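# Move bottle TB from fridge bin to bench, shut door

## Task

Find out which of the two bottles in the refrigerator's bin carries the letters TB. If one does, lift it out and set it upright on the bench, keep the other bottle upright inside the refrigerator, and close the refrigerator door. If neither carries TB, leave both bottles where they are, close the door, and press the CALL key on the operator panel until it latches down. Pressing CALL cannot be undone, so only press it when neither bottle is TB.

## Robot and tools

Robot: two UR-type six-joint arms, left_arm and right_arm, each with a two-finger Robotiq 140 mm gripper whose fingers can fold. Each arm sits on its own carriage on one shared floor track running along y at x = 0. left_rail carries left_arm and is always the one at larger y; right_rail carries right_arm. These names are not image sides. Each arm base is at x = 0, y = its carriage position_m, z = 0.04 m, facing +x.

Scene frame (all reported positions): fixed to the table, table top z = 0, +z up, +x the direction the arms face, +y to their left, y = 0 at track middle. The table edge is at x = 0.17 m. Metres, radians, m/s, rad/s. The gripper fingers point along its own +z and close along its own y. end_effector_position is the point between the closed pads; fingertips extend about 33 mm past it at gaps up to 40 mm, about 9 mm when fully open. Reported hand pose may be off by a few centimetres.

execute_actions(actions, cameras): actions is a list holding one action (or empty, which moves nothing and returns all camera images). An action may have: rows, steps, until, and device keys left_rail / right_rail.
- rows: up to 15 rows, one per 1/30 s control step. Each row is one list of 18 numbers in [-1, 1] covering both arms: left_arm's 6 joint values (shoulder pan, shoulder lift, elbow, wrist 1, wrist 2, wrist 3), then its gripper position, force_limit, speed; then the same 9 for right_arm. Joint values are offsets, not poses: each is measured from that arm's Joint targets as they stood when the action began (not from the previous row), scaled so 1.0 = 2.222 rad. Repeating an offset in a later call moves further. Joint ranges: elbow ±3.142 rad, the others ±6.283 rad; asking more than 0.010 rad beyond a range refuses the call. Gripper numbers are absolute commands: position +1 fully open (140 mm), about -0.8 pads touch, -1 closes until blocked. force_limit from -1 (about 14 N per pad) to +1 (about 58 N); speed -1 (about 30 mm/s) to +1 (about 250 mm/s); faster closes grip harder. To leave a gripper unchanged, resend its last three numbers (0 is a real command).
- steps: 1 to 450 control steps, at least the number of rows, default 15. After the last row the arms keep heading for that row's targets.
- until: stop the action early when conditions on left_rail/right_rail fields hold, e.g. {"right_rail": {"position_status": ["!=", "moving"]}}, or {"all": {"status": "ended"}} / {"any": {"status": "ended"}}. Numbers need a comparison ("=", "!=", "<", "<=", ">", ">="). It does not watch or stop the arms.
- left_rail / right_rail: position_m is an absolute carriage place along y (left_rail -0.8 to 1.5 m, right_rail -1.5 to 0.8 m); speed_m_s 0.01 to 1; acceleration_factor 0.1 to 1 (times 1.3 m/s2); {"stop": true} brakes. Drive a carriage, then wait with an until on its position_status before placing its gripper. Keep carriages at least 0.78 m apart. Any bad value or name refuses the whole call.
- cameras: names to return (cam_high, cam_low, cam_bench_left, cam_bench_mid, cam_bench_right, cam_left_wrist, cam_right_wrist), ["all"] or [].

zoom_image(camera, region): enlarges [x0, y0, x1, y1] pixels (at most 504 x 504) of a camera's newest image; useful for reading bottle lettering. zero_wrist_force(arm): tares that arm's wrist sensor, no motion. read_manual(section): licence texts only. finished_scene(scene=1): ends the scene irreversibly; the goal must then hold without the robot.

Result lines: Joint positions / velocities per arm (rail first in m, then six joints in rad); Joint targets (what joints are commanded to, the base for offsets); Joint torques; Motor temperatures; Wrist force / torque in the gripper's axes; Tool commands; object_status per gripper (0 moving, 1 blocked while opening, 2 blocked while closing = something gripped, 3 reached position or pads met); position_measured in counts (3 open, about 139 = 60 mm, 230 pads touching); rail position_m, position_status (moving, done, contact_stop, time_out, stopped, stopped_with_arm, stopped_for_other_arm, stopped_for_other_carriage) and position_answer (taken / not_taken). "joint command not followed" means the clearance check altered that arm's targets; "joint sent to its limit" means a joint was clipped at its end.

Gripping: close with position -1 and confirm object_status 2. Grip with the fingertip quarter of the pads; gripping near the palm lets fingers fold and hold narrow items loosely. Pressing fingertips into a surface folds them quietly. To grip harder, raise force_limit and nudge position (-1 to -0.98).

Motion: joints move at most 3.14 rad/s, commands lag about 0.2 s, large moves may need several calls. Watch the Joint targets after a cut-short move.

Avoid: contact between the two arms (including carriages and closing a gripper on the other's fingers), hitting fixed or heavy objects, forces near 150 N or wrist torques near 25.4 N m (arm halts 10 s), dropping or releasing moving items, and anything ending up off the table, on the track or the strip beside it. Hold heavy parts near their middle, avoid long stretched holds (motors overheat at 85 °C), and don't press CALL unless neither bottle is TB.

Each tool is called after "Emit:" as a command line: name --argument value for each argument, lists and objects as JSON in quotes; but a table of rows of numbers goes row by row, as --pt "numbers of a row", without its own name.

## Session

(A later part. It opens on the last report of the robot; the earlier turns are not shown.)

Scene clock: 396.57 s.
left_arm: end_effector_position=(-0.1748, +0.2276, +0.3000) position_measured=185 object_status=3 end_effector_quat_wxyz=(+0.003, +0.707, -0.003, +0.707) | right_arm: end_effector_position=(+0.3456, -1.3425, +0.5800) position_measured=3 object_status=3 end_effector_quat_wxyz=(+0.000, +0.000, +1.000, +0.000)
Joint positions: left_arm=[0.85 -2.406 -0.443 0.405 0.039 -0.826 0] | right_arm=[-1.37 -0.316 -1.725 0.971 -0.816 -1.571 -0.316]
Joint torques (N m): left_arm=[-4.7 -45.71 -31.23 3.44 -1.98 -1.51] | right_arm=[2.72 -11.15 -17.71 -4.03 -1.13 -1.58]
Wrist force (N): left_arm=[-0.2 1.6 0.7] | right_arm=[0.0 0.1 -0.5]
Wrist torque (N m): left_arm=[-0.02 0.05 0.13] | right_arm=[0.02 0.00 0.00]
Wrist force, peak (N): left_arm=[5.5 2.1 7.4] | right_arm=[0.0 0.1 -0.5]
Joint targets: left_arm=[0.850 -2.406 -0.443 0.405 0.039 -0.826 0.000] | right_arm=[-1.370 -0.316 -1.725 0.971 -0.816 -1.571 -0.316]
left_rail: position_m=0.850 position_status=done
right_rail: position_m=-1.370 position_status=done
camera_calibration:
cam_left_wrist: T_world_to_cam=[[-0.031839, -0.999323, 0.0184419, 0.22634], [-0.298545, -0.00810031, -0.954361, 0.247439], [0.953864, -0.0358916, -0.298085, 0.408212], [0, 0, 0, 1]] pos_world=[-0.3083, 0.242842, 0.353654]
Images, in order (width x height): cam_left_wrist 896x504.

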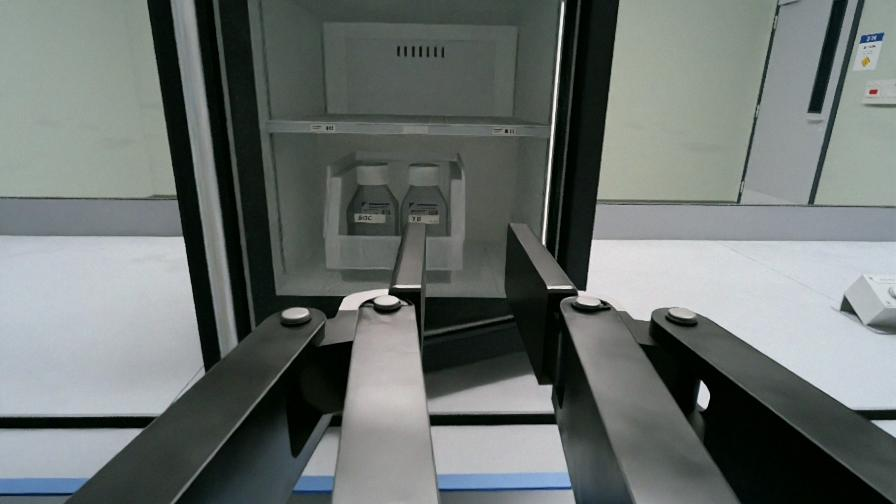

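Emit:
execute_actions --actions '[]' --cameras '["cam_left_wrist"]'

Scene clock: 401.80 s.
left_arm: end_effector_position=(-0.1748, +0.2276, +0.3000) position_measured=185 object_status=3 end_effector_quat_wxyz=(+0.003, +0.707, -0.003, +0.707) | right_arm: end_effector_position=(+0.3456, -1.3425, +0.5800) position_measured=3 object_status=3 end_effector_quat_wxyz=(+0.000, +0.000, +1.000, +0.000)
Joint positions: left_arm=[0.85 -2.406 -0.443 0.405 0.039 -0.826 0] | right_arm=[-1.37 -0.316 -1.725 0.971 -0.816 -1.571 -0.316]
Joint velocities: within noise
Joint torques (N m): left_arm=[-6.59 -45.32 -29.73 3.37 -2.05 -1.46] | right_arm=[1.99 -11.36 -14.8 -4.06 -1 -1.32]
Motor temperatures (°C): left_arm=[32 40 39 41 42 37] | right_arm=[37 32 35 41 42 49]
Wrist force (N): left_arm=[-0.3 1.3 0.4] | right_arm=[0.0 0.1 -0.2]
Wrist torque (N m): left_arm=[-0.06 0.07 0.13] | right_arm=[0.02 -0.01 0.00]
Wrist force, peak (N): left_arm=[-0.4 1.9 0.7] | right_arm=[0.2 0.0 -0.5]
Joint targets: left_arm=[0.850 -2.406 -0.443 0.405 0.039 -0.826 0.000] | right_arm=[-1.370 -0.316 -1.725 0.971 -0.816 -1.571 -0.316]
Tool commands: left_gripper/position=-0.44 left_gripper/force_limit=+0.0 left_gripper/speed=-0.8 right_gripper/position=+1.0 right_gripper/force_limit=+1.0 right_gripper/speed=+1.0
left_rail: position_m=0.850 position_status=done
right_rail: position_m=-1.370 position_status=done
camera_calibration:
cam_left_wrist: T_world_to_cam=[[-0.031839, -0.999323, 0.0184419, 0.22634], [-0.298545, -0.00810031, -0.954361, 0.247439], [0.953864, -0.0358916, -0.298085, 0.408212], [0, 0, 0, 1]] pos_world=[-0.3083, 0.242842, 0.353654]
Images, in order (width x height): cam_left_wrist 896x504.

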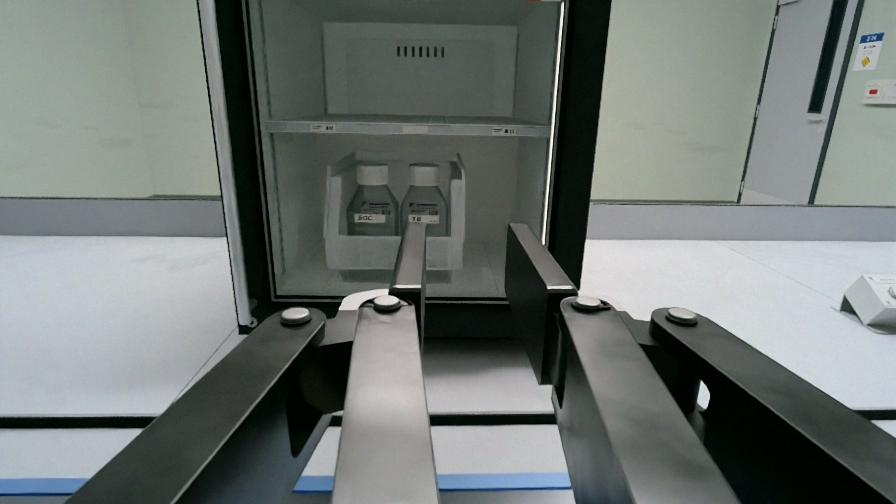

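Emit:
execute_actions --actions '[{"rows":[[0,0,0,0,0,0,-0.44,0,-0.8,-0.37867,-0.22565,-1.3188,0.83713,0.87444,0.14221,0.2,0,-0.5]],"left_rail":{"position_m":1.2,"speed_m_s":0.6},"steps":60}]' --cameras '["cam_high"]'

action 0: "rows": every number must lie in [-1, 1]
Scene clock: 468.70 s.
left_arm: end_effector_position=(-0.1748, +0.2276, +0.3000) position_measured=185 object_status=3 end_effector_quat_wxyz=(+0.003, +0.707, -0.003, +0.707) | right_arm: end_effector_position=(+0.3456, -1.3425, +0.5800) position_measured=3 object_status=3 end_effector_quat_wxyz=(+0.000, +0.000, +1.000, +0.000)
Joint positions: left_arm=[0.85 -2.406 -0.443 0.405 0.039 -0.826 0] | right_arm=[-1.37 -0.316 -1.725 0.971 -0.816 -1.571 -0.316]
Joint torques (N m): left_arm=[-5.94 -47.5 -29.47 3.53 -1.87 -1.48] | right_arm=[0.11 -13.32 -15.8 -3.93 -1.12 -1.26]
Wrist force (N): left_arm=[-0.3 1.5 0.6] | right_arm=[0.1 0.1 -0.5]
Wrist torque (N m): left_arm=[-0.02 0.07 0.13] | right_arm=[0.02 -0.02 0.00]
Wrist force, peak (N): left_arm=[-0.4 1.7 1.3] | right_arm=[0.0 0.1 -0.5]
Joint targets: left_arm=[0.850 -2.406 -0.443 0.405 0.039 -0.826 0.000] | right_arm=[-1.370 -0.316 -1.725 0.971 -0.816 -1.571 -0.316]
Tool commands: left_gripper/position=-0.44 left_gripper/force_limit=+0.0 left_gripper/speed=-0.8 right_gripper/position=+1.0 right_gripper/force_limit=+1.0 right_gripper/speed=+1.0
left_rail: position_m=0.850 position_status=done
right_rail: position_m=-1.370 position_status=done

Emit:
execute_actions --actions '[{"rows":[[0,0,0,0,0,0,-0.44,0,-0.8,-0.28,-0.17,-0.98,0.63,0.66,0.1,0.2,0,-0.5]],"left_rail":{"position_m":1.2,"speed_m_s":0.6},"steps":40}]'

Emit:
execute_actions --actions '[{"rows":[[0,0,0,0,0,0,-0.44,0,-0.8,-0.09867,-0.05565,-0.3388,0.20713,0.21444,0.04221,0.2,0,-0.5]],"steps":40}]' --cameras '["cam_high","cam_right_wrist"]'

Scene clock: 475.03 s.
left_arm: end_effector_position=(-0.1748, +0.5776, +0.3000) position_measured=185 object_status=3 end_effector_quat_wxyz=(+0.003, +0.707, -0.003, +0.707) | right_arm: end_effector_position=(+0.0422, -0.6786, +0.5812) position_measured=104 object_status=3 end_effector_quat_wxyz=(+0.630, -0.078, +0.718, +0.288)
Joint positions: left_arm=[1.2 -2.406 -0.443 0.405 0.039 -0.826 0] | right_arm=[-1.37 -0.938 -2.103 -1.207 0.584 -0.104 -0.094]
Joint torques (N m): left_arm=[7.76 -51.85 -24 1.3 0.59 -1.55] | right_arm=[-7.54 33.16 10.64 0.19 2.38 1.38]
Motor temperatures (°C): left_arm=[32 40 39 40 42 37] | right_arm=[36 32 35 41 42 49]
Wrist force (N): left_arm=[-0.4 1.4 0.5] | right_arm=[0.3 1.2 1.5]
Wrist torque (N m): left_arm=[-0.05 0.08 0.13] | right_arm=[0.43 0.01 0.20]
Wrist force, peak (N): left_arm=[-0.4 3.8 0.7] | right_arm=[-22.5 -3.4 15.5]
Joint targets: left_arm=[1.200 -2.406 -0.443 0.405 0.039 -0.826 0.000] | right_arm=[-1.370 -0.938 -2.103 -1.207 0.584 -0.104 -0.094]
left_rail: position_m=1.200 speed_m_s=0.60 position_status=done
right_rail: position_m=-1.370 position_status=done

Scene clock: 476.57 s.
left_arm: end_effector_position=(-0.1748, +0.5776, +0.3000) position_measured=185 object_status=3 end_effector_quat_wxyz=(+0.003, +0.707, -0.003, +0.707) | right_arm: end_effector_position=(+0.1588, -0.6784, +0.2997) position_measured=104 object_status=3 end_effector_quat_wxyz=(+0.653, -0.271, +0.653, +0.270)
Joint positions: left_arm=[1.2 -2.406 -0.443 0.405 0.039 -0.826 0] | right_arm=[-1.37 -1.157 -2.227 -1.96 1.044 0.372 0]
Joint torques (N m): left_arm=[6.78 -56.23 -18.75 0.93 1.24 -1.43] | right_arm=[-6.2 30.35 0.6 2.42 1.32 1.34]
Wrist force (N): left_arm=[-0.5 2.0 0.8] | right_arm=[0.6 1.1 1.4]
Wrist torque (N m): left_arm=[0.07 0.09 0.12] | right_arm=[0.48 -0.09 0.24]
Wrist force, peak (N): left_arm=[-0.5 2.0 0.8] | right_arm=[-16.2 7.4 -13.1]
Joint targets: left_arm=[1.200 -2.406 -0.443 0.405 0.039 -0.826 0.000] | right_arm=[-1.370 -1.157 -2.227 -1.960 1.044 0.372 0.000]
left_rail: position_m=1.200 speed_m_s=0.60 position_status=done
right_rail: position_m=-1.370 position_status=done
camera_calibration:
cam_right_wrist: T_world_to_cam=[[-0.69798, 0.715338, 0.033408, 0.601537], [-0.222241, -0.260724, 0.939485, -0.423584], [0.680759, 0.648317, 0.340957, 0.375407], [0, 0, 0, 1]] pos_world=[0.0701609, -0.784124, 0.249857]
Images, in order (width x height): cam_high 896x504, cam_right_wrist 896x504.

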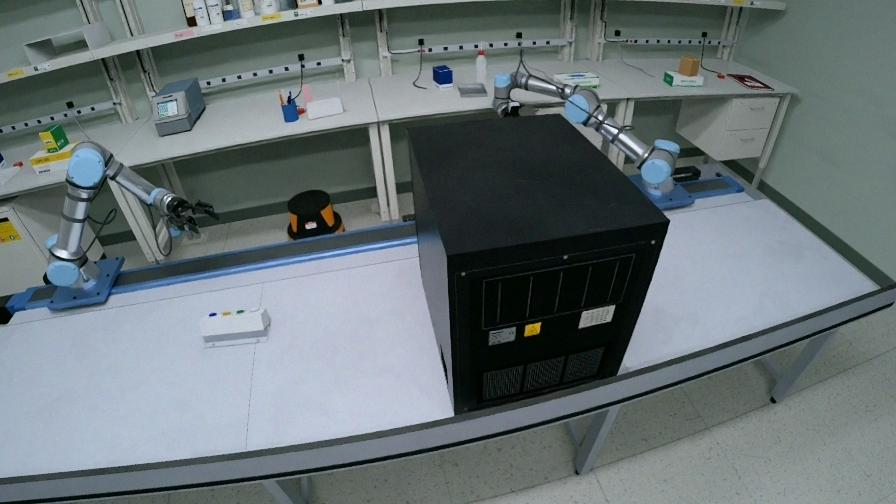

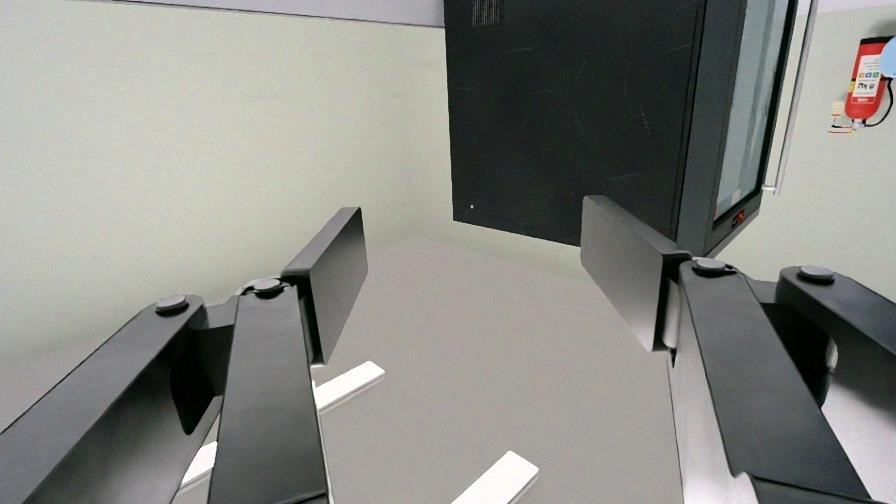

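Emit:
execute_actions --actions '[{"left_rail":{"position_m":1.35},"right_rail":{"position_m":-0.3,"speed_m_s":0.7},"steps":120,"until":{"right_rail":{"position_status":["!=","moving"]}}}]' --cameras '["cam_right_wrist","cam_bench_mid"]'

Scene clock: 482.87 s.
left_arm: end_effector_position=(-0.1748, +0.7276, +0.3000) position_measured=185 object_status=3 end_effector_quat_wxyz=(+0.003, +0.707, -0.003, +0.707) | right_arm: end_effector_position=(+0.1588, +0.3913, +0.2997) position_measured=104 object_status=3 end_effector_quat_wxyz=(+0.653, -0.271, +0.653, +0.270)
Joint positions: left_arm=[1.35 -2.406 -0.443 0.405 0.039 -0.826 0] | right_arm=[-0.3 -1.157 -2.227 -1.96 1.044 0.372 0]
Joint torques (N m): left_arm=[-3.59 -67.26 -16.11 3.4 1.07 -1.55] | right_arm=[2.51 35.55 13.22 0.74 -0.89 1.31]
Wrist force (N): left_arm=[-0.5 1.6 0.6] | right_arm=[0.5 1.3 1.4]
Wrist torque (N m): left_arm=[0.00 0.09 0.13] | right_arm=[0.51 -0.06 0.24]
Wrist force, peak (N): left_arm=[-0.2 3.7 1.0] | right_arm=[0.6 2.5 2.7]
Joint targets: left_arm=[1.350 -2.406 -0.443 0.405 0.039 -0.826 0.000] | right_arm=[-0.300 -1.157 -2.227 -1.960 1.044 0.372 0.000]
Tool commands: left_gripper/position=-0.44 left_gripper/force_limit=+0.0 left_gripper/speed=-0.8 right_gripper/position=+0.2 right_gripper/force_limit=+0.0 right_gripper/speed=-0.5
left_rail: position_m=1.350 speed_m_s=0.60 position_status=done
right_rail: position_m=-0.300 speed_m_s=0.70 position_status=done
camera_calibration:
cam_right_wrist: T_world_to_cam=[[-0.69798, 0.715338, 0.033408, -0.16366], [-0.222241, -0.260724, 0.939485, -0.144688], [0.680759, 0.648317, 0.340957, -0.318097], [0, 0, 0, 1]] pos_world=[0.0701609, 0.285576, 0.249857]
Images, in order (width x height): cam_bench_mid 896x504, cam_right_wrist 896x504.

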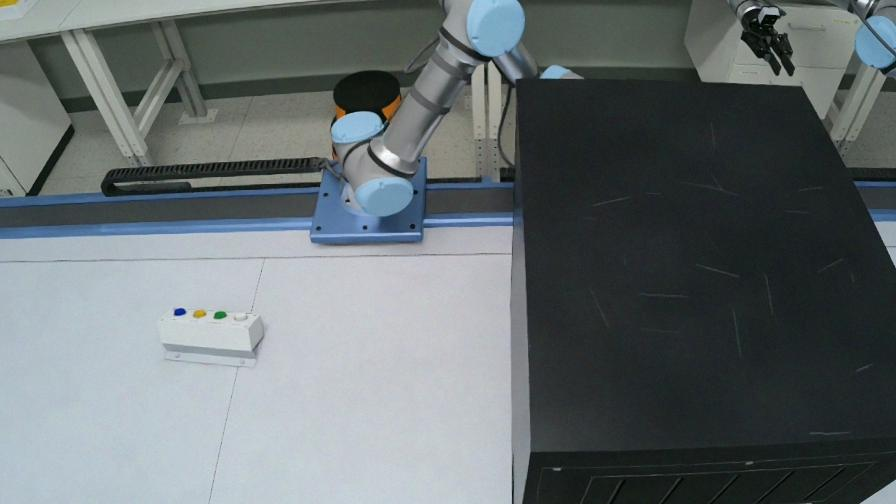

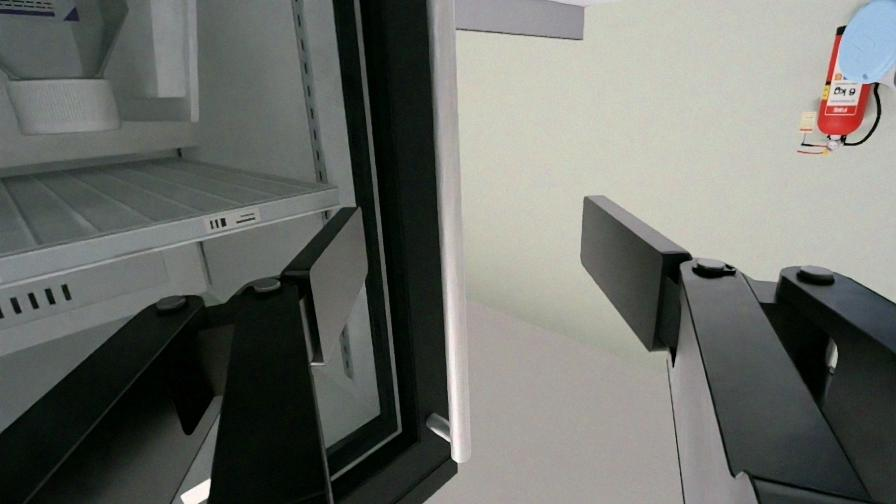

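Emit:
execute_actions --actions '[{"rows":[[0,0,0,0,0,0,-0.44,0,-0.8,-0.04685,-0.01598,0.03753,-0.02093,0.04667,0,-0.1,0,-0.5]],"steps":25}]' --cameras '["cam_right_wrist"]'

Scene clock: 503.23 s.
left_arm: end_effector_position=(-0.1748, +0.7276, +0.3000) position_measured=185 object_status=3 end_effector_quat_wxyz=(+0.003, +0.707, -0.003, +0.707) | right_arm: end_effector_position=(+0.1997, +0.4215, +0.3003) position_measured=141 object_status=3 end_effector_quat_wxyz=(+0.653, -0.270, +0.653, +0.271)
Joint positions: left_arm=[1.35 -2.406 -0.443 0.405 0.039 -0.826 0] | right_arm=[-0.3 -1.261 -2.262 -1.876 0.997 0.476 0]
Joint torques (N m): left_arm=[-5.9 -67.26 -29.62 3.12 1.2 -1.67] | right_arm=[-5.98 32.59 25.73 -0.3 1.29 0.49]
Wrist force (N): left_arm=[-0.3 1.5 0.9] | right_arm=[0.4 1.0 1.3]
Wrist torque (N m): left_arm=[-0.03 0.07 0.13] | right_arm=[0.45 -0.03 0.25]
Wrist force, peak (N): left_arm=[-0.2 1.7 1.3] | right_arm=[-1.3 0.6 -8.0]
Joint targets: left_arm=[1.350 -2.406 -0.443 0.405 0.039 -0.826 0.000] | right_arm=[-0.300 -1.261 -2.262 -1.876 0.997 0.476 0.000]
left_rail: position_m=1.350 speed_m_s=0.60 position_status=done
right_rail: position_m=-0.300 speed_m_s=0.70 position_status=done
camera_calibration:
cam_right_wrist: T_world_to_cam=[[-0.697693, 0.715558, 0.0346738, -0.157221], [-0.221876, -0.261851, 0.939258, -0.127789], [0.681172, 0.64762, 0.341457, -0.3657], [0, 0, 0, 1]] pos_world=[0.11106, 0.315874, 0.250349]
Images, in order (width x height): cam_right_wrist 896x504.

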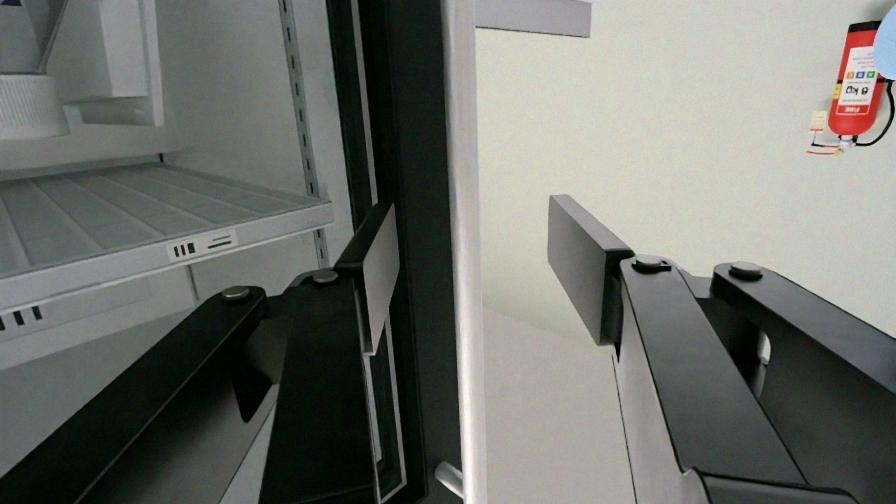

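Emit:
execute_actions --actions '[{"rows":[[0,0,0,0,0,0,-0.44,0,-0.8,-0.03929,-0.02214,0.0491,-0.02723,0.03911,0,-0.1,0,-0.5]],"steps":25}]' --cameras '["cam_right_wrist"]'

Scene clock: 518.87 s.
left_arm: end_effector_position=(-0.1748, +0.7276, +0.3000) position_measured=185 object_status=3 end_effector_quat_wxyz=(+0.003, +0.707, -0.003, +0.707) | right_arm: end_effector_position=(+0.2359, +0.4555, +0.2998) position_measured=141 object_status=3 end_effector_quat_wxyz=(+0.653, -0.270, +0.653, +0.270)
Joint positions: left_arm=[1.35 -2.406 -0.443 0.405 0.039 -0.826 0] | right_arm=[-0.3 -1.349 -2.311 -1.767 0.937 0.563 0]
Joint torques (N m): left_arm=[-4.94 -67.03 -30.02 3.08 1.24 -1.59] | right_arm=[-5.74 33.66 28.3 0 1.39 -0.37]
Wrist force (N): left_arm=[-0.2 1.7 0.9] | right_arm=[0.5 1.1 1.2]
Wrist torque (N m): left_arm=[0.03 0.05 0.13] | right_arm=[0.47 -0.05 0.22]
Wrist force, peak (N): left_arm=[-0.2 1.9 0.7] | right_arm=[-3.5 1.9 -7.9]
Joint targets: left_arm=[1.350 -2.406 -0.443 0.405 0.039 -0.826 0.000] | right_arm=[-0.300 -1.349 -2.311 -1.767 0.937 0.563 0.000]
left_rail: position_m=1.350 speed_m_s=0.60 position_status=done
right_rail: position_m=-0.300 speed_m_s=0.70 position_status=done
camera_calibration:
cam_right_wrist: T_world_to_cam=[[-0.69745, 0.71582, 0.0341191, -0.156339], [-0.222105, -0.261181, 0.93939, -0.110739], [0.681346, 0.6476, 0.341148, -0.412114], [0, 0, 0, 1]] pos_world=[0.147158, 0.349873, 0.249953]
Images, in order (width x height): cam_right_wrist 896x504.

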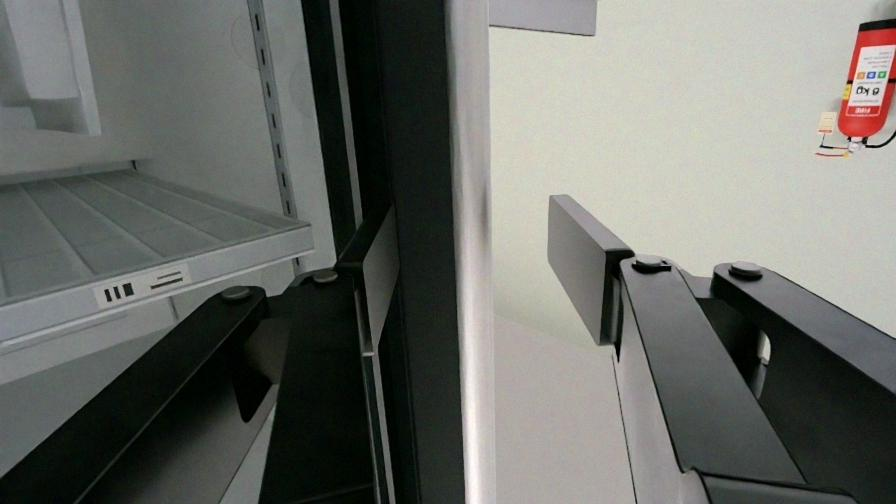

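Emit:
execute_actions --actions '[{"rows":[[0,0,0,0,0,0,-0.44,0,-0.8,0,0,0,0,0,0,-1,0,-1]],"steps":75}]' --cameras '["cam_right_wrist"]'

Scene clock: 524.30 s.
left_arm: end_effector_position=(-0.1748, +0.7276, +0.3000) position_measured=185 object_status=3 end_effector_quat_wxyz=(+0.003, +0.707, -0.003, +0.707) | right_arm: end_effector_position=(+0.2359, +0.4555, +0.2999) position_measured=210 object_status=2 end_effector_quat_wxyz=(+0.653, -0.270, +0.653, +0.270)
Joint positions: left_arm=[1.35 -2.406 -0.443 0.405 0.039 -0.826 0] | right_arm=[-0.3 -1.349 -2.311 -1.767 0.937 0.563 0]
Joint torques (N m): left_arm=[-4.84 -67.32 -30.64 3.07 1.37 -1.37] | right_arm=[-5.55 35.65 22.89 2.36 -1.56 -0.91]
Wrist force (N): left_arm=[0.0 1.4 0.8] | right_arm=[0.8 1.7 -6.2]
Wrist torque (N m): left_arm=[-0.05 -0.01 0.13] | right_arm=[0.48 -0.05 0.37]
Wrist force, peak (N): left_arm=[-0.3 1.9 0.9] | right_arm=[0.7 1.7 -6.4]
Joint targets: left_arm=[1.350 -2.406 -0.443 0.405 0.039 -0.826 0.000] | right_arm=[-0.300 -1.349 -2.311 -1.767 0.937 0.563 0.000]
left_rail: position_m=1.350 speed_m_s=0.60 position_status=done
right_rail: position_m=-0.300 speed_m_s=0.70 position_status=done
camera_calibration:
cam_right_wrist: T_world_to_cam=[[-0.697402, 0.715867, 0.0341431, -0.156369], [-0.222123, -0.261197, 0.939382, -0.110728], [0.68139, 0.647542, 0.341169, -0.412105], [0, 0, 0, 1]] pos_world=[0.147157, 0.349873, 0.249953]
Images, in order (width x height): cam_right_wrist 896x504.

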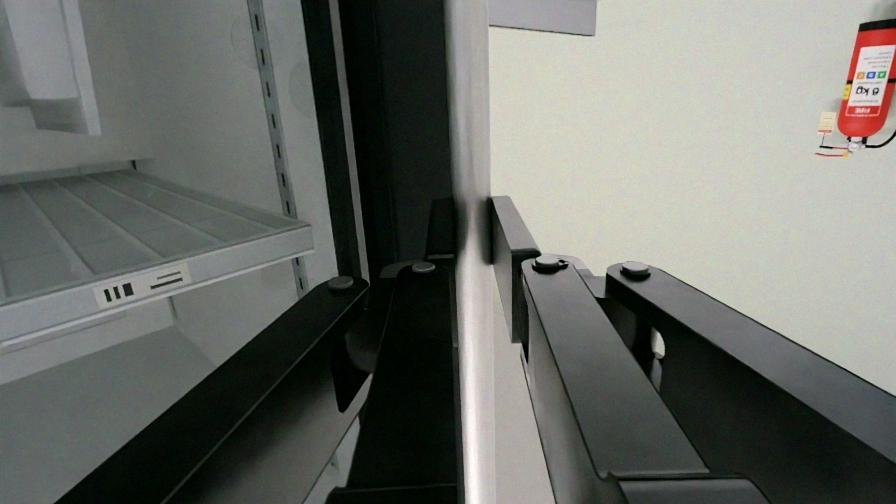

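Emit:
execute_actions --actions '[{"rows":[[0,0,0,0,0,0,-0.44,0,-0.8,0.01,0.001,-0.0024,0.0013,-0.01,0,-1,0,-1],[0,0,0,0,0,0,-0.44,0,-0.8,0.02,0.0021,-0.0048,0.0026,-0.02,0,-1,0,-1],[0,0,0,0,0,0,-0.44,0,-0.8,0.03,0.0032,-0.0072,0.0039,-0.03,0,-1,0,-1],[0,0,0,0,0,0,-0.44,0,-0.8,0.03,0.0032,-0.0072,0.0039,-0.03,0,-1,0,-1],[0,0,0,0,0,0,-0.44,0,-0.8,0.05,0.0053,-0.012,0.0066,-0.05,0,-1,0,-1],[0,0,0,0,0,0,-0.44,0,-0.8,0.05,0.0053,-0.012,0.0066,-0.05,0,-1,0,-1],[0,0,0,0,0,0,-0.44,0,-0.8,0.075,0.0079,-0.018,0.0099,-0.075,0,-1,0,-1],[0,0,0,0,0,0,-0.44,0,-0.8,0.075,0.0079,-0.018,0.0099,-0.075,0,-1,0,-1],[0,0,0,0,0,0,-0.44,0,-0.8,0.10027,0.01058,-0.02399,0.01314,-0.1,0,-1,0,-1]],"steps":28}]' --cameras '["cam_right_wrist"]'

Scene clock: 559.77 s.
left_arm: end_effector_position=(-0.1748, +0.7276, +0.3000) position_measured=185 object_status=3 end_effector_quat_wxyz=(+0.003, +0.707, -0.003, +0.707) | right_arm: end_effector_position=(+0.1243, +0.4306, +0.2997) position_measured=210 object_status=2 end_effector_quat_wxyz=(+0.653, -0.271, +0.653, +0.270)
Joint positions: left_arm=[1.35 -2.406 -0.443 0.405 0.039 -0.826 0] | right_arm=[-0.3 -1.126 -2.288 -1.821 0.966 0.341 0]
Joint torques (N m): left_arm=[-3.68 -67.7 -28.31 2.99 1.13 -1.44] | right_arm=[16.84 49.52 6.77 0.5 4.48 -1.16]
Wrist force (N): left_arm=[-0.5 1.3 0.3] | right_arm=[1.5 -15.2 -4.3]
Wrist torque (N m): left_arm=[-0.06 0.09 0.12] | right_arm=[0.91 0.00 0.40]
Wrist force, peak (N): left_arm=[-0.4 1.8 1.1] | right_arm=[-6.4 3.0 23.9]
Joint targets: left_arm=[1.350 -2.406 -0.443 0.405 0.039 -0.826 0.000] | right_arm=[-0.300 -1.126 -2.288 -1.821 0.966 0.341 0.000]
left_rail: position_m=1.350 speed_m_s=0.60 position_status=done
right_rail: position_m=-0.300 speed_m_s=0.70 position_status=done
camera_calibration:
cam_right_wrist: T_world_to_cam=[[-0.69785, 0.715458, 0.033546, -0.215928], [-0.222212, -0.260793, 0.939473, -0.14199], [0.680902, 0.648157, 0.340978, -0.320013], [0, 0, 0, 1]] pos_world=[0.0356601, 0.324876, 0.249756]
Images, in order (width x height): cam_right_wrist 896x504.

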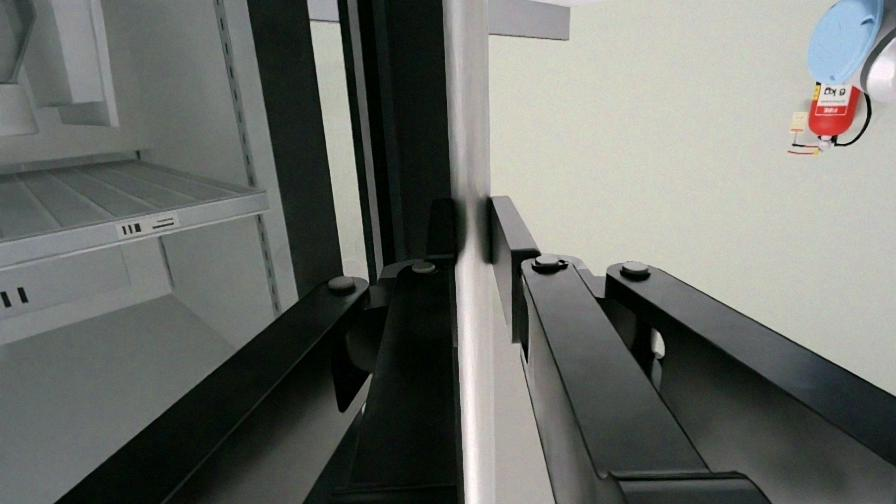

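Emit:
execute_actions --actions '[{"rows":[[0,0,0,0,0,0,-0.44,0,-0.8,0.0261,0.0033,-0.0076,0.0042,-0.0261,0,-1,0,-1],[0,0,0,0,0,0,-0.44,0,-0.8,0.0261,0.0033,-0.0076,0.0042,-0.0261,0,-1,0,-1],[0,0,0,0,0,0,-0.44,0,-0.8,0.0522,0.0067,-0.0151,0.0084,-0.0522,0,-1,0,-1],[0,0,0,0,0,0,-0.44,0,-0.8,0.0522,0.0067,-0.0151,0.0084,-0.0522,0,-1,0,-1],[0,0,0,0,0,0,-0.44,0,-0.8,0.0783,0.01,-0.0227,0.0126,-0.0783,0,-1,0,-1],[0,0,0,0,0,0,-0.44,0,-0.8,0.0783,0.01,-0.0227,0.0126,-0.0783,0,-1,0,-1],[0,0,0,0,0,0,-0.44,0,-0.8,0.10455,0.01337,-0.03024,0.01688,-0.10455,0,-1,0,-1]],"steps":25}]'

Emit:
execute_actions --actions '[{"rows":[[0,0,0,0,0,0,-0.44,0,-0.8,0.0276,0.0039,-0.0088,0.005,-0.0276,0,-1,0,-1],[0,0,0,0,0,0,-0.44,0,-0.8,0.0276,0.0039,-0.0088,0.005,-0.0276,0,-1,0,-1],[0,0,0,0,0,0,-0.44,0,-0.8,0.0551,0.0077,-0.0177,0.01,-0.0551,0,-1,0,-1],[0,0,0,0,0,0,-0.44,0,-0.8,0.0551,0.0077,-0.0177,0.01,-0.0551,0,-1,0,-1],[0,0,0,0,0,0,-0.44,0,-0.8,0.0827,0.0116,-0.0265,0.015,-0.0827,0,-1,0,-1],[0,0,0,0,0,0,-0.44,0,-0.8,0.0827,0.0116,-0.0265,0.015,-0.0827,0,-1,0,-1],[0,0,0,0,0,0,-0.44,0,-0.8,0.11026,0.01544,-0.03537,0.01994,-0.11026,0,-1,0,-1]],"steps":25}]'

Scene clock: 573.97 s.
left_arm: end_effector_position=(-0.1748, +0.7276, +0.3000) position_measured=185 object_status=3 end_effector_quat_wxyz=(+0.003, +0.707, -0.003, +0.707) | right_arm: end_effector_position=(+0.0231, +0.3777, +0.2997) position_measured=210 object_status=2 end_effector_quat_wxyz=(+0.653, -0.271, +0.653, +0.270)
Joint positions: left_arm=[1.35 -2.406 -0.443 0.405 0.039 -0.826 0] | right_arm=[-0.3 -0.894 -2.258 -1.888 1.004 0.108 0]
Joint torques (N m): left_arm=[-5.96 -67.99 -30.36 3.45 1.37 -1.55] | right_arm=[13.97 48.6 5.74 -0.07 4.38 -1.32]
Wrist force (N): left_arm=[-0.3 1.4 0.5] | right_arm=[4.2 -15.1 0.5]
Wrist torque (N m): left_arm=[-0.05 0.05 0.13] | right_arm=[0.79 0.05 0.43]
Wrist force, peak (N): left_arm=[-0.3 2.0 0.8] | right_arm=[1.7 -10.3 16.3]
Joint targets: left_arm=[1.350 -2.406 -0.443 0.405 0.039 -0.826 0.000] | right_arm=[-0.300 -0.894 -2.258 -1.888 1.004 0.108 0.000]
left_rail: position_m=1.350 speed_m_s=0.60 position_status=done
right_rail: position_m=-0.300 speed_m_s=0.70 position_status=done

Scene clock: 575.00 s.
left_arm: end_effector_position=(-0.1748, +0.7276, +0.3000) position_measured=185 object_status=3 end_effector_quat_wxyz=(+0.003, +0.707, -0.003, +0.707) | right_arm: end_effector_position=(-0.0611, +0.3004, +0.2999) position_measured=210 object_status=2 end_effector_quat_wxyz=(+0.653, -0.271, +0.653, +0.270)
Joint positions: left_arm=[1.35 -2.406 -0.443 0.405 0.039 -0.826 0] | right_arm=[-0.3 -0.649 -2.224 -1.966 1.048 -0.137 0]
Joint torques (N m): left_arm=[-5.2 -67.31 -29.25 3.27 1.43 -1.66] | right_arm=[12.69 46.81 2.1 0.07 1.42 -1.22]
Wrist force (N): left_arm=[-0.2 1.8 0.4] | right_arm=[4.3 -7.4 3.4]
Wrist torque (N m): left_arm=[0.04 0.05 0.13] | right_arm=[0.47 0.02 0.43]
Wrist force, peak (N): left_arm=[-0.5 1.9 0.6] | right_arm=[6.1 -5.8 18.0]
Joint targets: left_arm=[1.350 -2.406 -0.443 0.405 0.039 -0.826 0.000] | right_arm=[-0.300 -0.649 -2.224 -1.966 1.048 -0.137 0.000]
left_rail: position_m=1.350 speed_m_s=0.60 position_status=done
right_rail: position_m=-0.300 speed_m_s=0.70 position_status=done

Emit:
execute_actions --actions '[{"rows":[[0,0,0,0,0,0,-0.44,0,-0.8,0.0293,0.0041,-0.0096,0.0055,-0.0293,0,-1,0,-1],[0,0,0,0,0,0,-0.44,0,-0.8,0.0293,0.0041,-0.0096,0.0055,-0.0293,0,-1,0,-1],[0,0,0,0,0,0,-0.44,0,-0.8,0.0586,0.0082,-0.0193,0.0111,-0.0586,0,-1,0,-1],[0,0,0,0,0,0,-0.44,0,-0.8,0.0586,0.0082,-0.0193,0.0111,-0.0586,0,-1,0,-1],[0,0,0,0,0,0,-0.44,0,-0.8,0.088,0.0123,-0.0289,0.0166,-0.088,0,-1,0,-1],[0,0,0,0,0,0,-0.44,0,-0.8,0.088,0.0123,-0.0289,0.0166,-0.088,0,-1,0,-1],[0,0,0,0,0,0,-0.44,0,-0.8,0.11728,0.01643,-0.03857,0.02214,-0.11728,0,-1,0,-1]],"steps":25}]'

Emit:
execute_actions --actions '[{"rows":[[0,0,0,0,0,0,-0.44,0,-0.8,0.0315,0.0041,-0.0099,0.0058,-0.0315,0,-1,0,-1],[0,0,0,0,0,0,-0.44,0,-0.8,0.0315,0.0041,-0.0099,0.0058,-0.0315,0,-1,0,-1],[0,0,0,0,0,0,-0.44,0,-0.8,0.063,0.0082,-0.0198,0.0116,-0.063,0,-1,0,-1],[0,0,0,0,0,0,-0.44,0,-0.8,0.063,0.0082,-0.0198,0.0116,-0.063,0,-1,0,-1],[0,0,0,0,0,0,-0.44,0,-0.8,0.0944,0.0123,-0.0298,0.0174,-0.0944,0,-1,0,-1],[0,0,0,0,0,0,-0.44,0,-0.8,0.0944,0.0123,-0.0298,0.0174,-0.0944,0,-1,0,-1],[0,0,0,0,0,0,-0.44,0,-0.8,0.12592,0.01647,-0.03969,0.02322,-0.12592,0,-1,0,-1]],"steps":25}]' --cameras '["cam_right_wrist"]'

Scene clock: 588.50 s.
left_arm: end_effector_position=(-0.1748, +0.7276, +0.3000) position_measured=185 object_status=3 end_effector_quat_wxyz=(+0.003, +0.707, -0.003, +0.707) | right_arm: end_effector_position=(-0.1224, +0.2040, +0.2999) position_measured=210 object_status=2 end_effector_quat_wxyz=(+0.653, -0.271, +0.653, +0.270)
Joint positions: left_arm=[1.35 -2.406 -0.443 0.405 0.039 -0.826 0] | right_arm=[-0.3 -0.388 -2.187 -2.052 1.097 -0.397 0]
Joint torques (N m): left_arm=[-4.92 -68.42 -30.46 3.27 1.19 -1.34] | right_arm=[-3.11 47.13 -10.45 2.52 -11.11 -1.22]
Wrist force (N): left_arm=[-0.1 1.5 0.7] | right_arm=[4.9 25.5 -5.3]
Wrist torque (N m): left_arm=[-0.03 0.02 0.12] | right_arm=[-0.54 0.10 0.37]
Wrist force, peak (N): left_arm=[-0.6 2.0 0.8] | right_arm=[4.9 25.5 -5.3]
Joint targets: left_arm=[1.350 -2.406 -0.443 0.405 0.039 -0.826 0.000] | right_arm=[-0.300 -0.388 -2.187 -2.052 1.097 -0.397 0.000]
left_rail: position_m=1.350 speed_m_s=0.60 position_status=done
right_rail: position_m=-0.300 speed_m_s=0.70 position_status=done

Scene clock: 589.53 s.
left_arm: end_effector_position=(-0.1748, +0.7276, +0.3000) position_measured=185 object_status=3 end_effector_quat_wxyz=(+0.003, +0.707, -0.003, +0.707) | right_arm: end_effector_position=(-0.1580, +0.0964, +0.2999) position_measured=210 object_status=2 end_effector_quat_wxyz=(+0.653, -0.273, +0.652, +0.272)
Joint positions: left_arm=[1.35 -2.406 -0.443 0.405 0.039 -0.826 0] | right_arm=[-0.3 -0.108 -2.151 -2.14 1.149 -0.671 0]
Joint torques (N m): left_arm=[-5.6 -67.13 -30.17 3.15 1.21 -1.51] | right_arm=[-6.97 44.08 -16.28 3.17 -14.11 -1.21]
Wrist force (N): left_arm=[-0.4 1.5 0.8] | right_arm=[4.5 33.6 -17.8]
Wrist torque (N m): left_arm=[-0.02 0.08 0.13] | right_arm=[-0.87 0.10 0.41]
Wrist force, peak (N): left_arm=[-0.6 1.9 0.6] | right_arm=[4.2 35.6 -27.6]
Joint targets: left_arm=[1.350 -2.406 -0.443 0.405 0.039 -0.826 0.000] | right_arm=[-0.300 -0.108 -2.151 -2.140 1.149 -0.677 0.000]
left_rail: position_m=1.350 speed_m_s=0.60 position_status=done
right_rail: position_m=-0.300 speed_m_s=0.70 position_status=done
camera_calibration:
cam_right_wrist: T_world_to_cam=[[-0.702251, 0.711129, 0.0337588, -0.174226], [-0.220879, -0.262709, 0.939253, -0.291685], [0.676799, 0.652134, 0.341561, 0.0875199], [0, 0, 0, 1]] pos_world=[-0.246011, -0.00980609, 0.249954]
Images, in order (width x height): cam_right_wrist 896x504.

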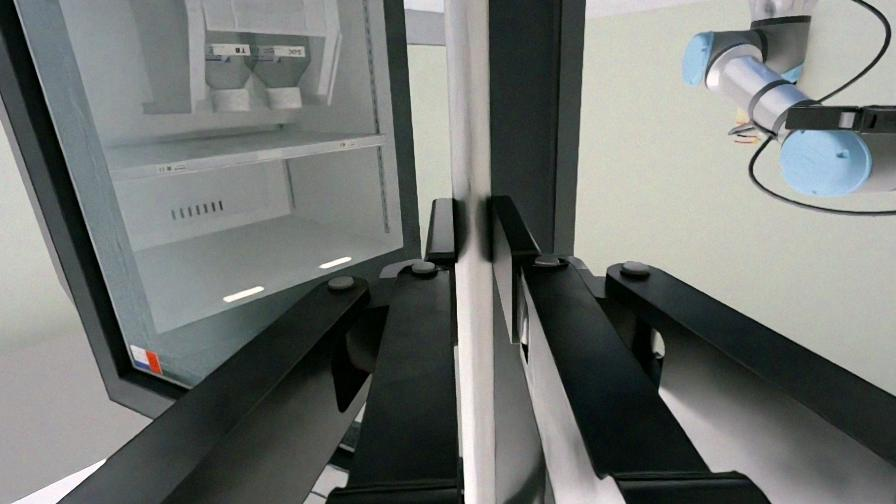

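Emit:
execute_actions --actions '[{"rows":[[0,0,0,0,0,0,-0.44,0,-0.8,0.0338,0.0036,-0.0089,0.0053,-0.0339,0,-1,0,-1],[0,0,0,0,0,0,-0.44,0,-0.8,0.0338,0.0036,-0.0089,0.0053,-0.0339,0,-1,0,-1],[0,0,0,0,0,0,-0.44,0,-0.8,0.0677,0.0073,-0.0178,0.0106,-0.0678,0,-1,0,-1],[0,0,0,0,0,0,-0.44,0,-0.8,0.0677,0.0073,-0.0178,0.0106,-0.0678,0,-1,0,-1],[0,0,0,0,0,0,-0.44,0,-0.8,0.1015,0.0109,-0.0266,0.0159,-0.1017,0,-1,0,-1],[0,0,0,0,0,0,-0.44,0,-0.8,0.1015,0.0109,-0.0266,0.0159,-0.1017,0,-1,0,-1],[0,0,0,0,0,0,-0.44,0,-0.8,0.13537,0.01454,-0.03551,0.02115,-0.13555,0,-1,0,-1]],"steps":25}]' --cameras '["cam_right_wrist","cam_high"]'

Scene clock: 604.23 s.
left_arm: end_effector_position=(-0.1748, +0.7276, +0.3000) position_measured=185 object_status=3 end_effector_quat_wxyz=(+0.003, +0.707, -0.003, +0.707) | right_arm: end_effector_position=(-0.1635, -0.0190, +0.3001) position_measured=210 object_status=2 end_effector_quat_wxyz=(+0.653, -0.270, +0.653, +0.270)
Joint positions: left_arm=[1.35 -2.406 -0.443 0.405 0.039 -0.826 0] | right_arm=[-0.3 0.192 -2.118 -2.219 1.196 -0.978 0]
Joint torques (N m): left_arm=[-4.96 -66.48 -31.15 3.18 1.16 -1.53] | right_arm=[-2.28 42.05 -15.34 1.57 -10.23 -0.68]
Wrist force (N): left_arm=[-0.1 1.4 0.7] | right_arm=[5.7 24.6 -24.0]
Wrist torque (N m): left_arm=[-0.04 0.02 0.12] | right_arm=[-0.51 0.06 0.44]
Wrist force, peak (N): left_arm=[-0.2 1.9 0.8] | right_arm=[3.3 39.5 -26.0]
Joint targets: left_arm=[1.350 -2.406 -0.443 0.405 0.039 -0.826 0.000] | right_arm=[-0.300 0.192 -2.118 -2.219 1.196 -0.978 0.000]
left_rail: position_m=1.350 speed_m_s=0.60 position_status=done
right_rail: position_m=-0.300 speed_m_s=0.70 position_status=done
camera_calibration:
cam_right_wrist: T_world_to_cam=[[-0.697567, 0.715705, 0.0341426, -0.0953006], [-0.222208, -0.261386, 0.939309, -0.323596], [0.681193, 0.647644, 0.34137, 0.167144], [0, 0, 0, 1]] pos_world=[-0.252242, -0.124626, 0.250152]
Images, in order (width x height): cam_high 896x504, cam_right_wrist 896x504.

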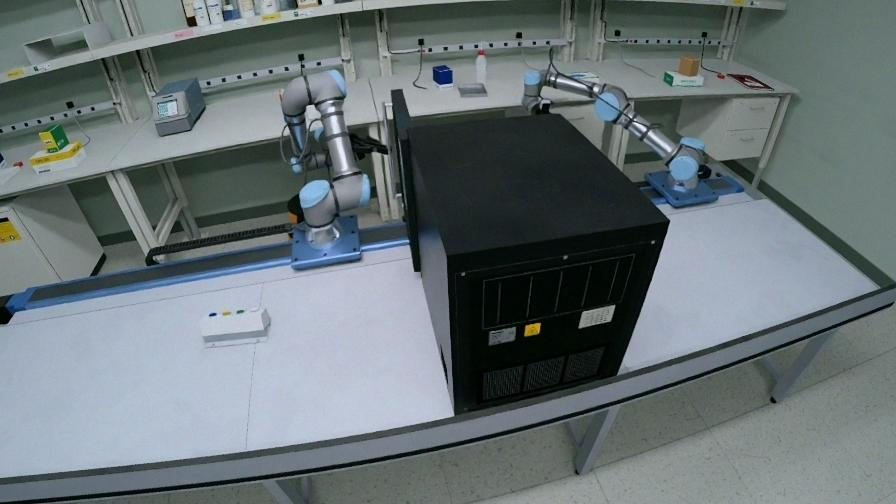

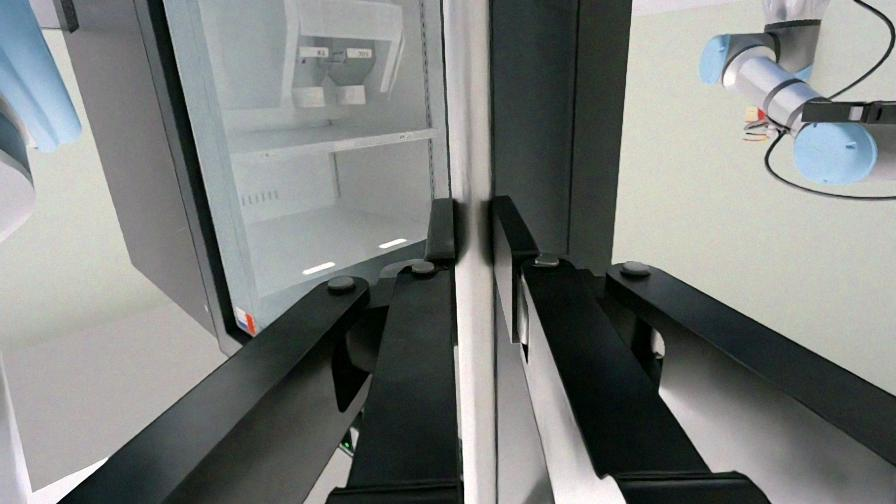

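Emit:
execute_actions --actions '[{"rows":[[0,0,0,0,0,0,-0.44,0,-0.8,0,0,0,0,0.00135,0,-1,0,-1]],"left_rail":{"position_m":0.95},"steps":60,"until":{"left_rail":{"position_status":["!=","moving"]}}}]' --cameras '["cam_left_wrist"]'

Scene clock: 614.97 s.
left_arm: end_effector_position=(-0.1748, +0.3276, +0.3000) position_measured=185 object_status=3 end_effector_quat_wxyz=(+0.003, +0.707, -0.003, +0.707) | right_arm: end_effector_position=(-0.1642, -0.0184, +0.3001) position_measured=210 object_status=2 end_effector_quat_wxyz=(+0.653, -0.271, +0.653, +0.271)
Joint positions: left_arm=[0.95 -2.406 -0.443 0.405 0.039 -0.826 0] | right_arm=[-0.3 0.192 -2.118 -2.219 1.196 -0.975 0]
Joint torques (N m): left_arm=[-5.61 -66.03 -27.5 1.84 1.27 -1.7] | right_arm=[-1.7 34.84 13.68 -3 -0.92 -0.49]
Wrist force (N): left_arm=[-0.1 1.5 1.0] | right_arm=[3.7 6.7 -4.8]
Wrist torque (N m): left_arm=[-0.03 0.04 0.13] | right_arm=[0.27 -0.01 0.42]
Wrist force, peak (N): left_arm=[-0.7 3.8 0.8] | right_arm=[5.8 24.7 -24.0]
Joint targets: left_arm=[0.950 -2.406 -0.443 0.405 0.039 -0.826 0.000] | right_arm=[-0.300 0.192 -2.118 -2.219 1.196 -0.975 0.000]
left_rail: position_m=0.950 speed_m_s=0.60 position_status=done
right_rail: position_m=-0.300 speed_m_s=0.70 position_status=done
camera_calibration:
cam_left_wrist: T_world_to_cam=[[-0.0318086, -0.999322, 0.0185371, 0.326248], [-0.298549, -0.00820016, -0.954359, 0.248281], [0.953864, -0.0358911, -0.298085, 0.411801], [0, 0, 0, 1]] pos_world=[-0.308301, 0.342842, 0.353654]
Images, in order (width x height): cam_left_wrist 896x504.

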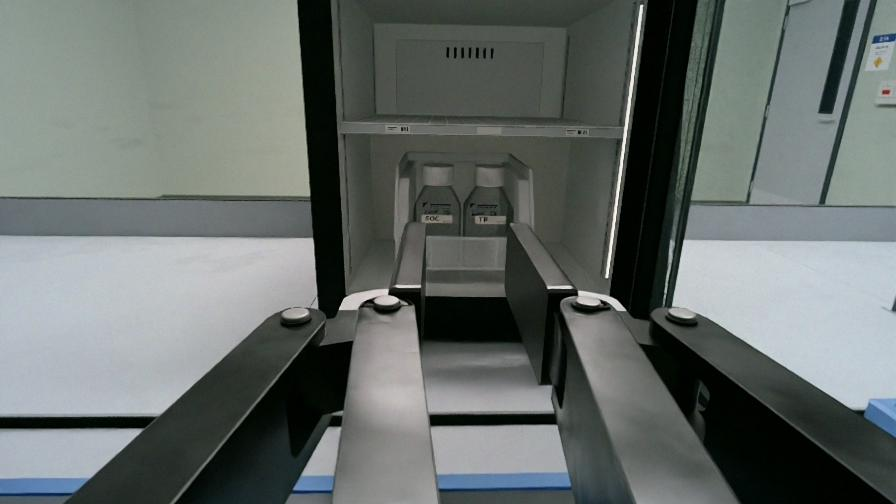

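Emit:
execute_actions --actions '[{"rows":[[0.13465,-0.17174,0.25194,-0.08065,0.13051,0,1,0,-0.5,0,0,0,0,0,0,-1,0,-1]],"steps":35}]' --cameras '["cam_left_wrist"]'

Scene clock: 636.50 s.
left_arm: end_effector_position=(+0.0799, +0.2998, +0.3600) position_measured=3 object_status=0 end_effector_quat_wxyz=(+0.000, +0.707, +0.000, +0.707) | right_arm: end_effector_position=(-0.1642, -0.0184, +0.3001) position_measured=210 object_status=2 end_effector_quat_wxyz=(+0.653, -0.271, +0.653, +0.271)
Joint positions: left_arm=[0.95 -2.107 -0.825 0.964 -0.141 -0.536 0] | right_arm=[-0.3 0.192 -2.118 -2.219 1.196 -0.975 0]
Joint torques (N m): left_arm=[7.13 -59.69 -10.33 0.14 1.98 -1.7] | right_arm=[-3.42 24.88 15.76 -3.16 -1.06 -0.53]
Wrist force (N): left_arm=[-0.1 1.5 0.3] | right_arm=[4.1 6.6 -4.7]
Wrist torque (N m): left_arm=[-0.03 0.09 0.11] | right_arm=[0.27 0.00 0.42]
Wrist force, peak (N): left_arm=[24.0 8.9 16.6] | right_arm=[4.2 6.8 -5.0]
Joint targets: left_arm=[0.950 -2.107 -0.825 0.964 -0.141 -0.536 0.000] | right_arm=[-0.300 0.192 -2.118 -2.219 1.196 -0.975 0.000]
left_rail: position_m=0.950 speed_m_s=0.60 position_status=done
right_rail: position_m=-0.300 speed_m_s=0.70 position_status=done
camera_calibration:
cam_left_wrist: T_world_to_cam=[[-0.0226352, -0.999557, 0.0193002, 0.304515], [-0.298969, -0.0116541, -0.954192, 0.382395], [0.953994, -0.0273685, -0.298572, 0.183373], [0, 0, 0, 1]] pos_world=[-0.05372, 0.313856, 0.413751]
Images, in order (width x height): cam_left_wrist 896x504.

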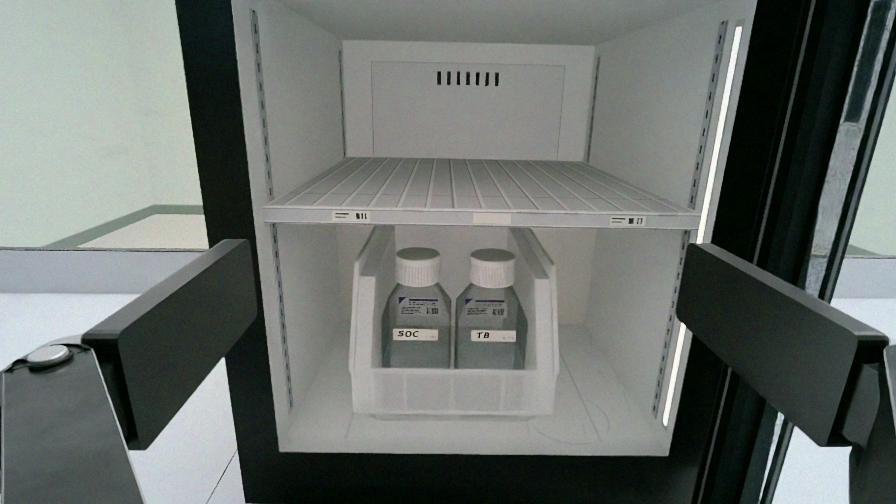

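Emit:
zoom_image --camera "cam_left_wrist" --region '[330, 200, 580, 440]'

Scaled by 2.016 from the camera's 896x504 image, which has a finer 1280x720 frame.

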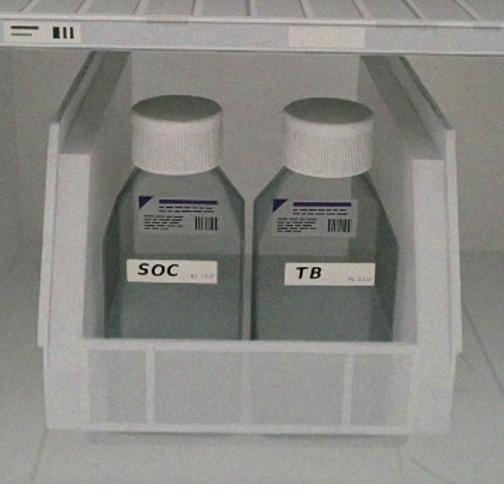

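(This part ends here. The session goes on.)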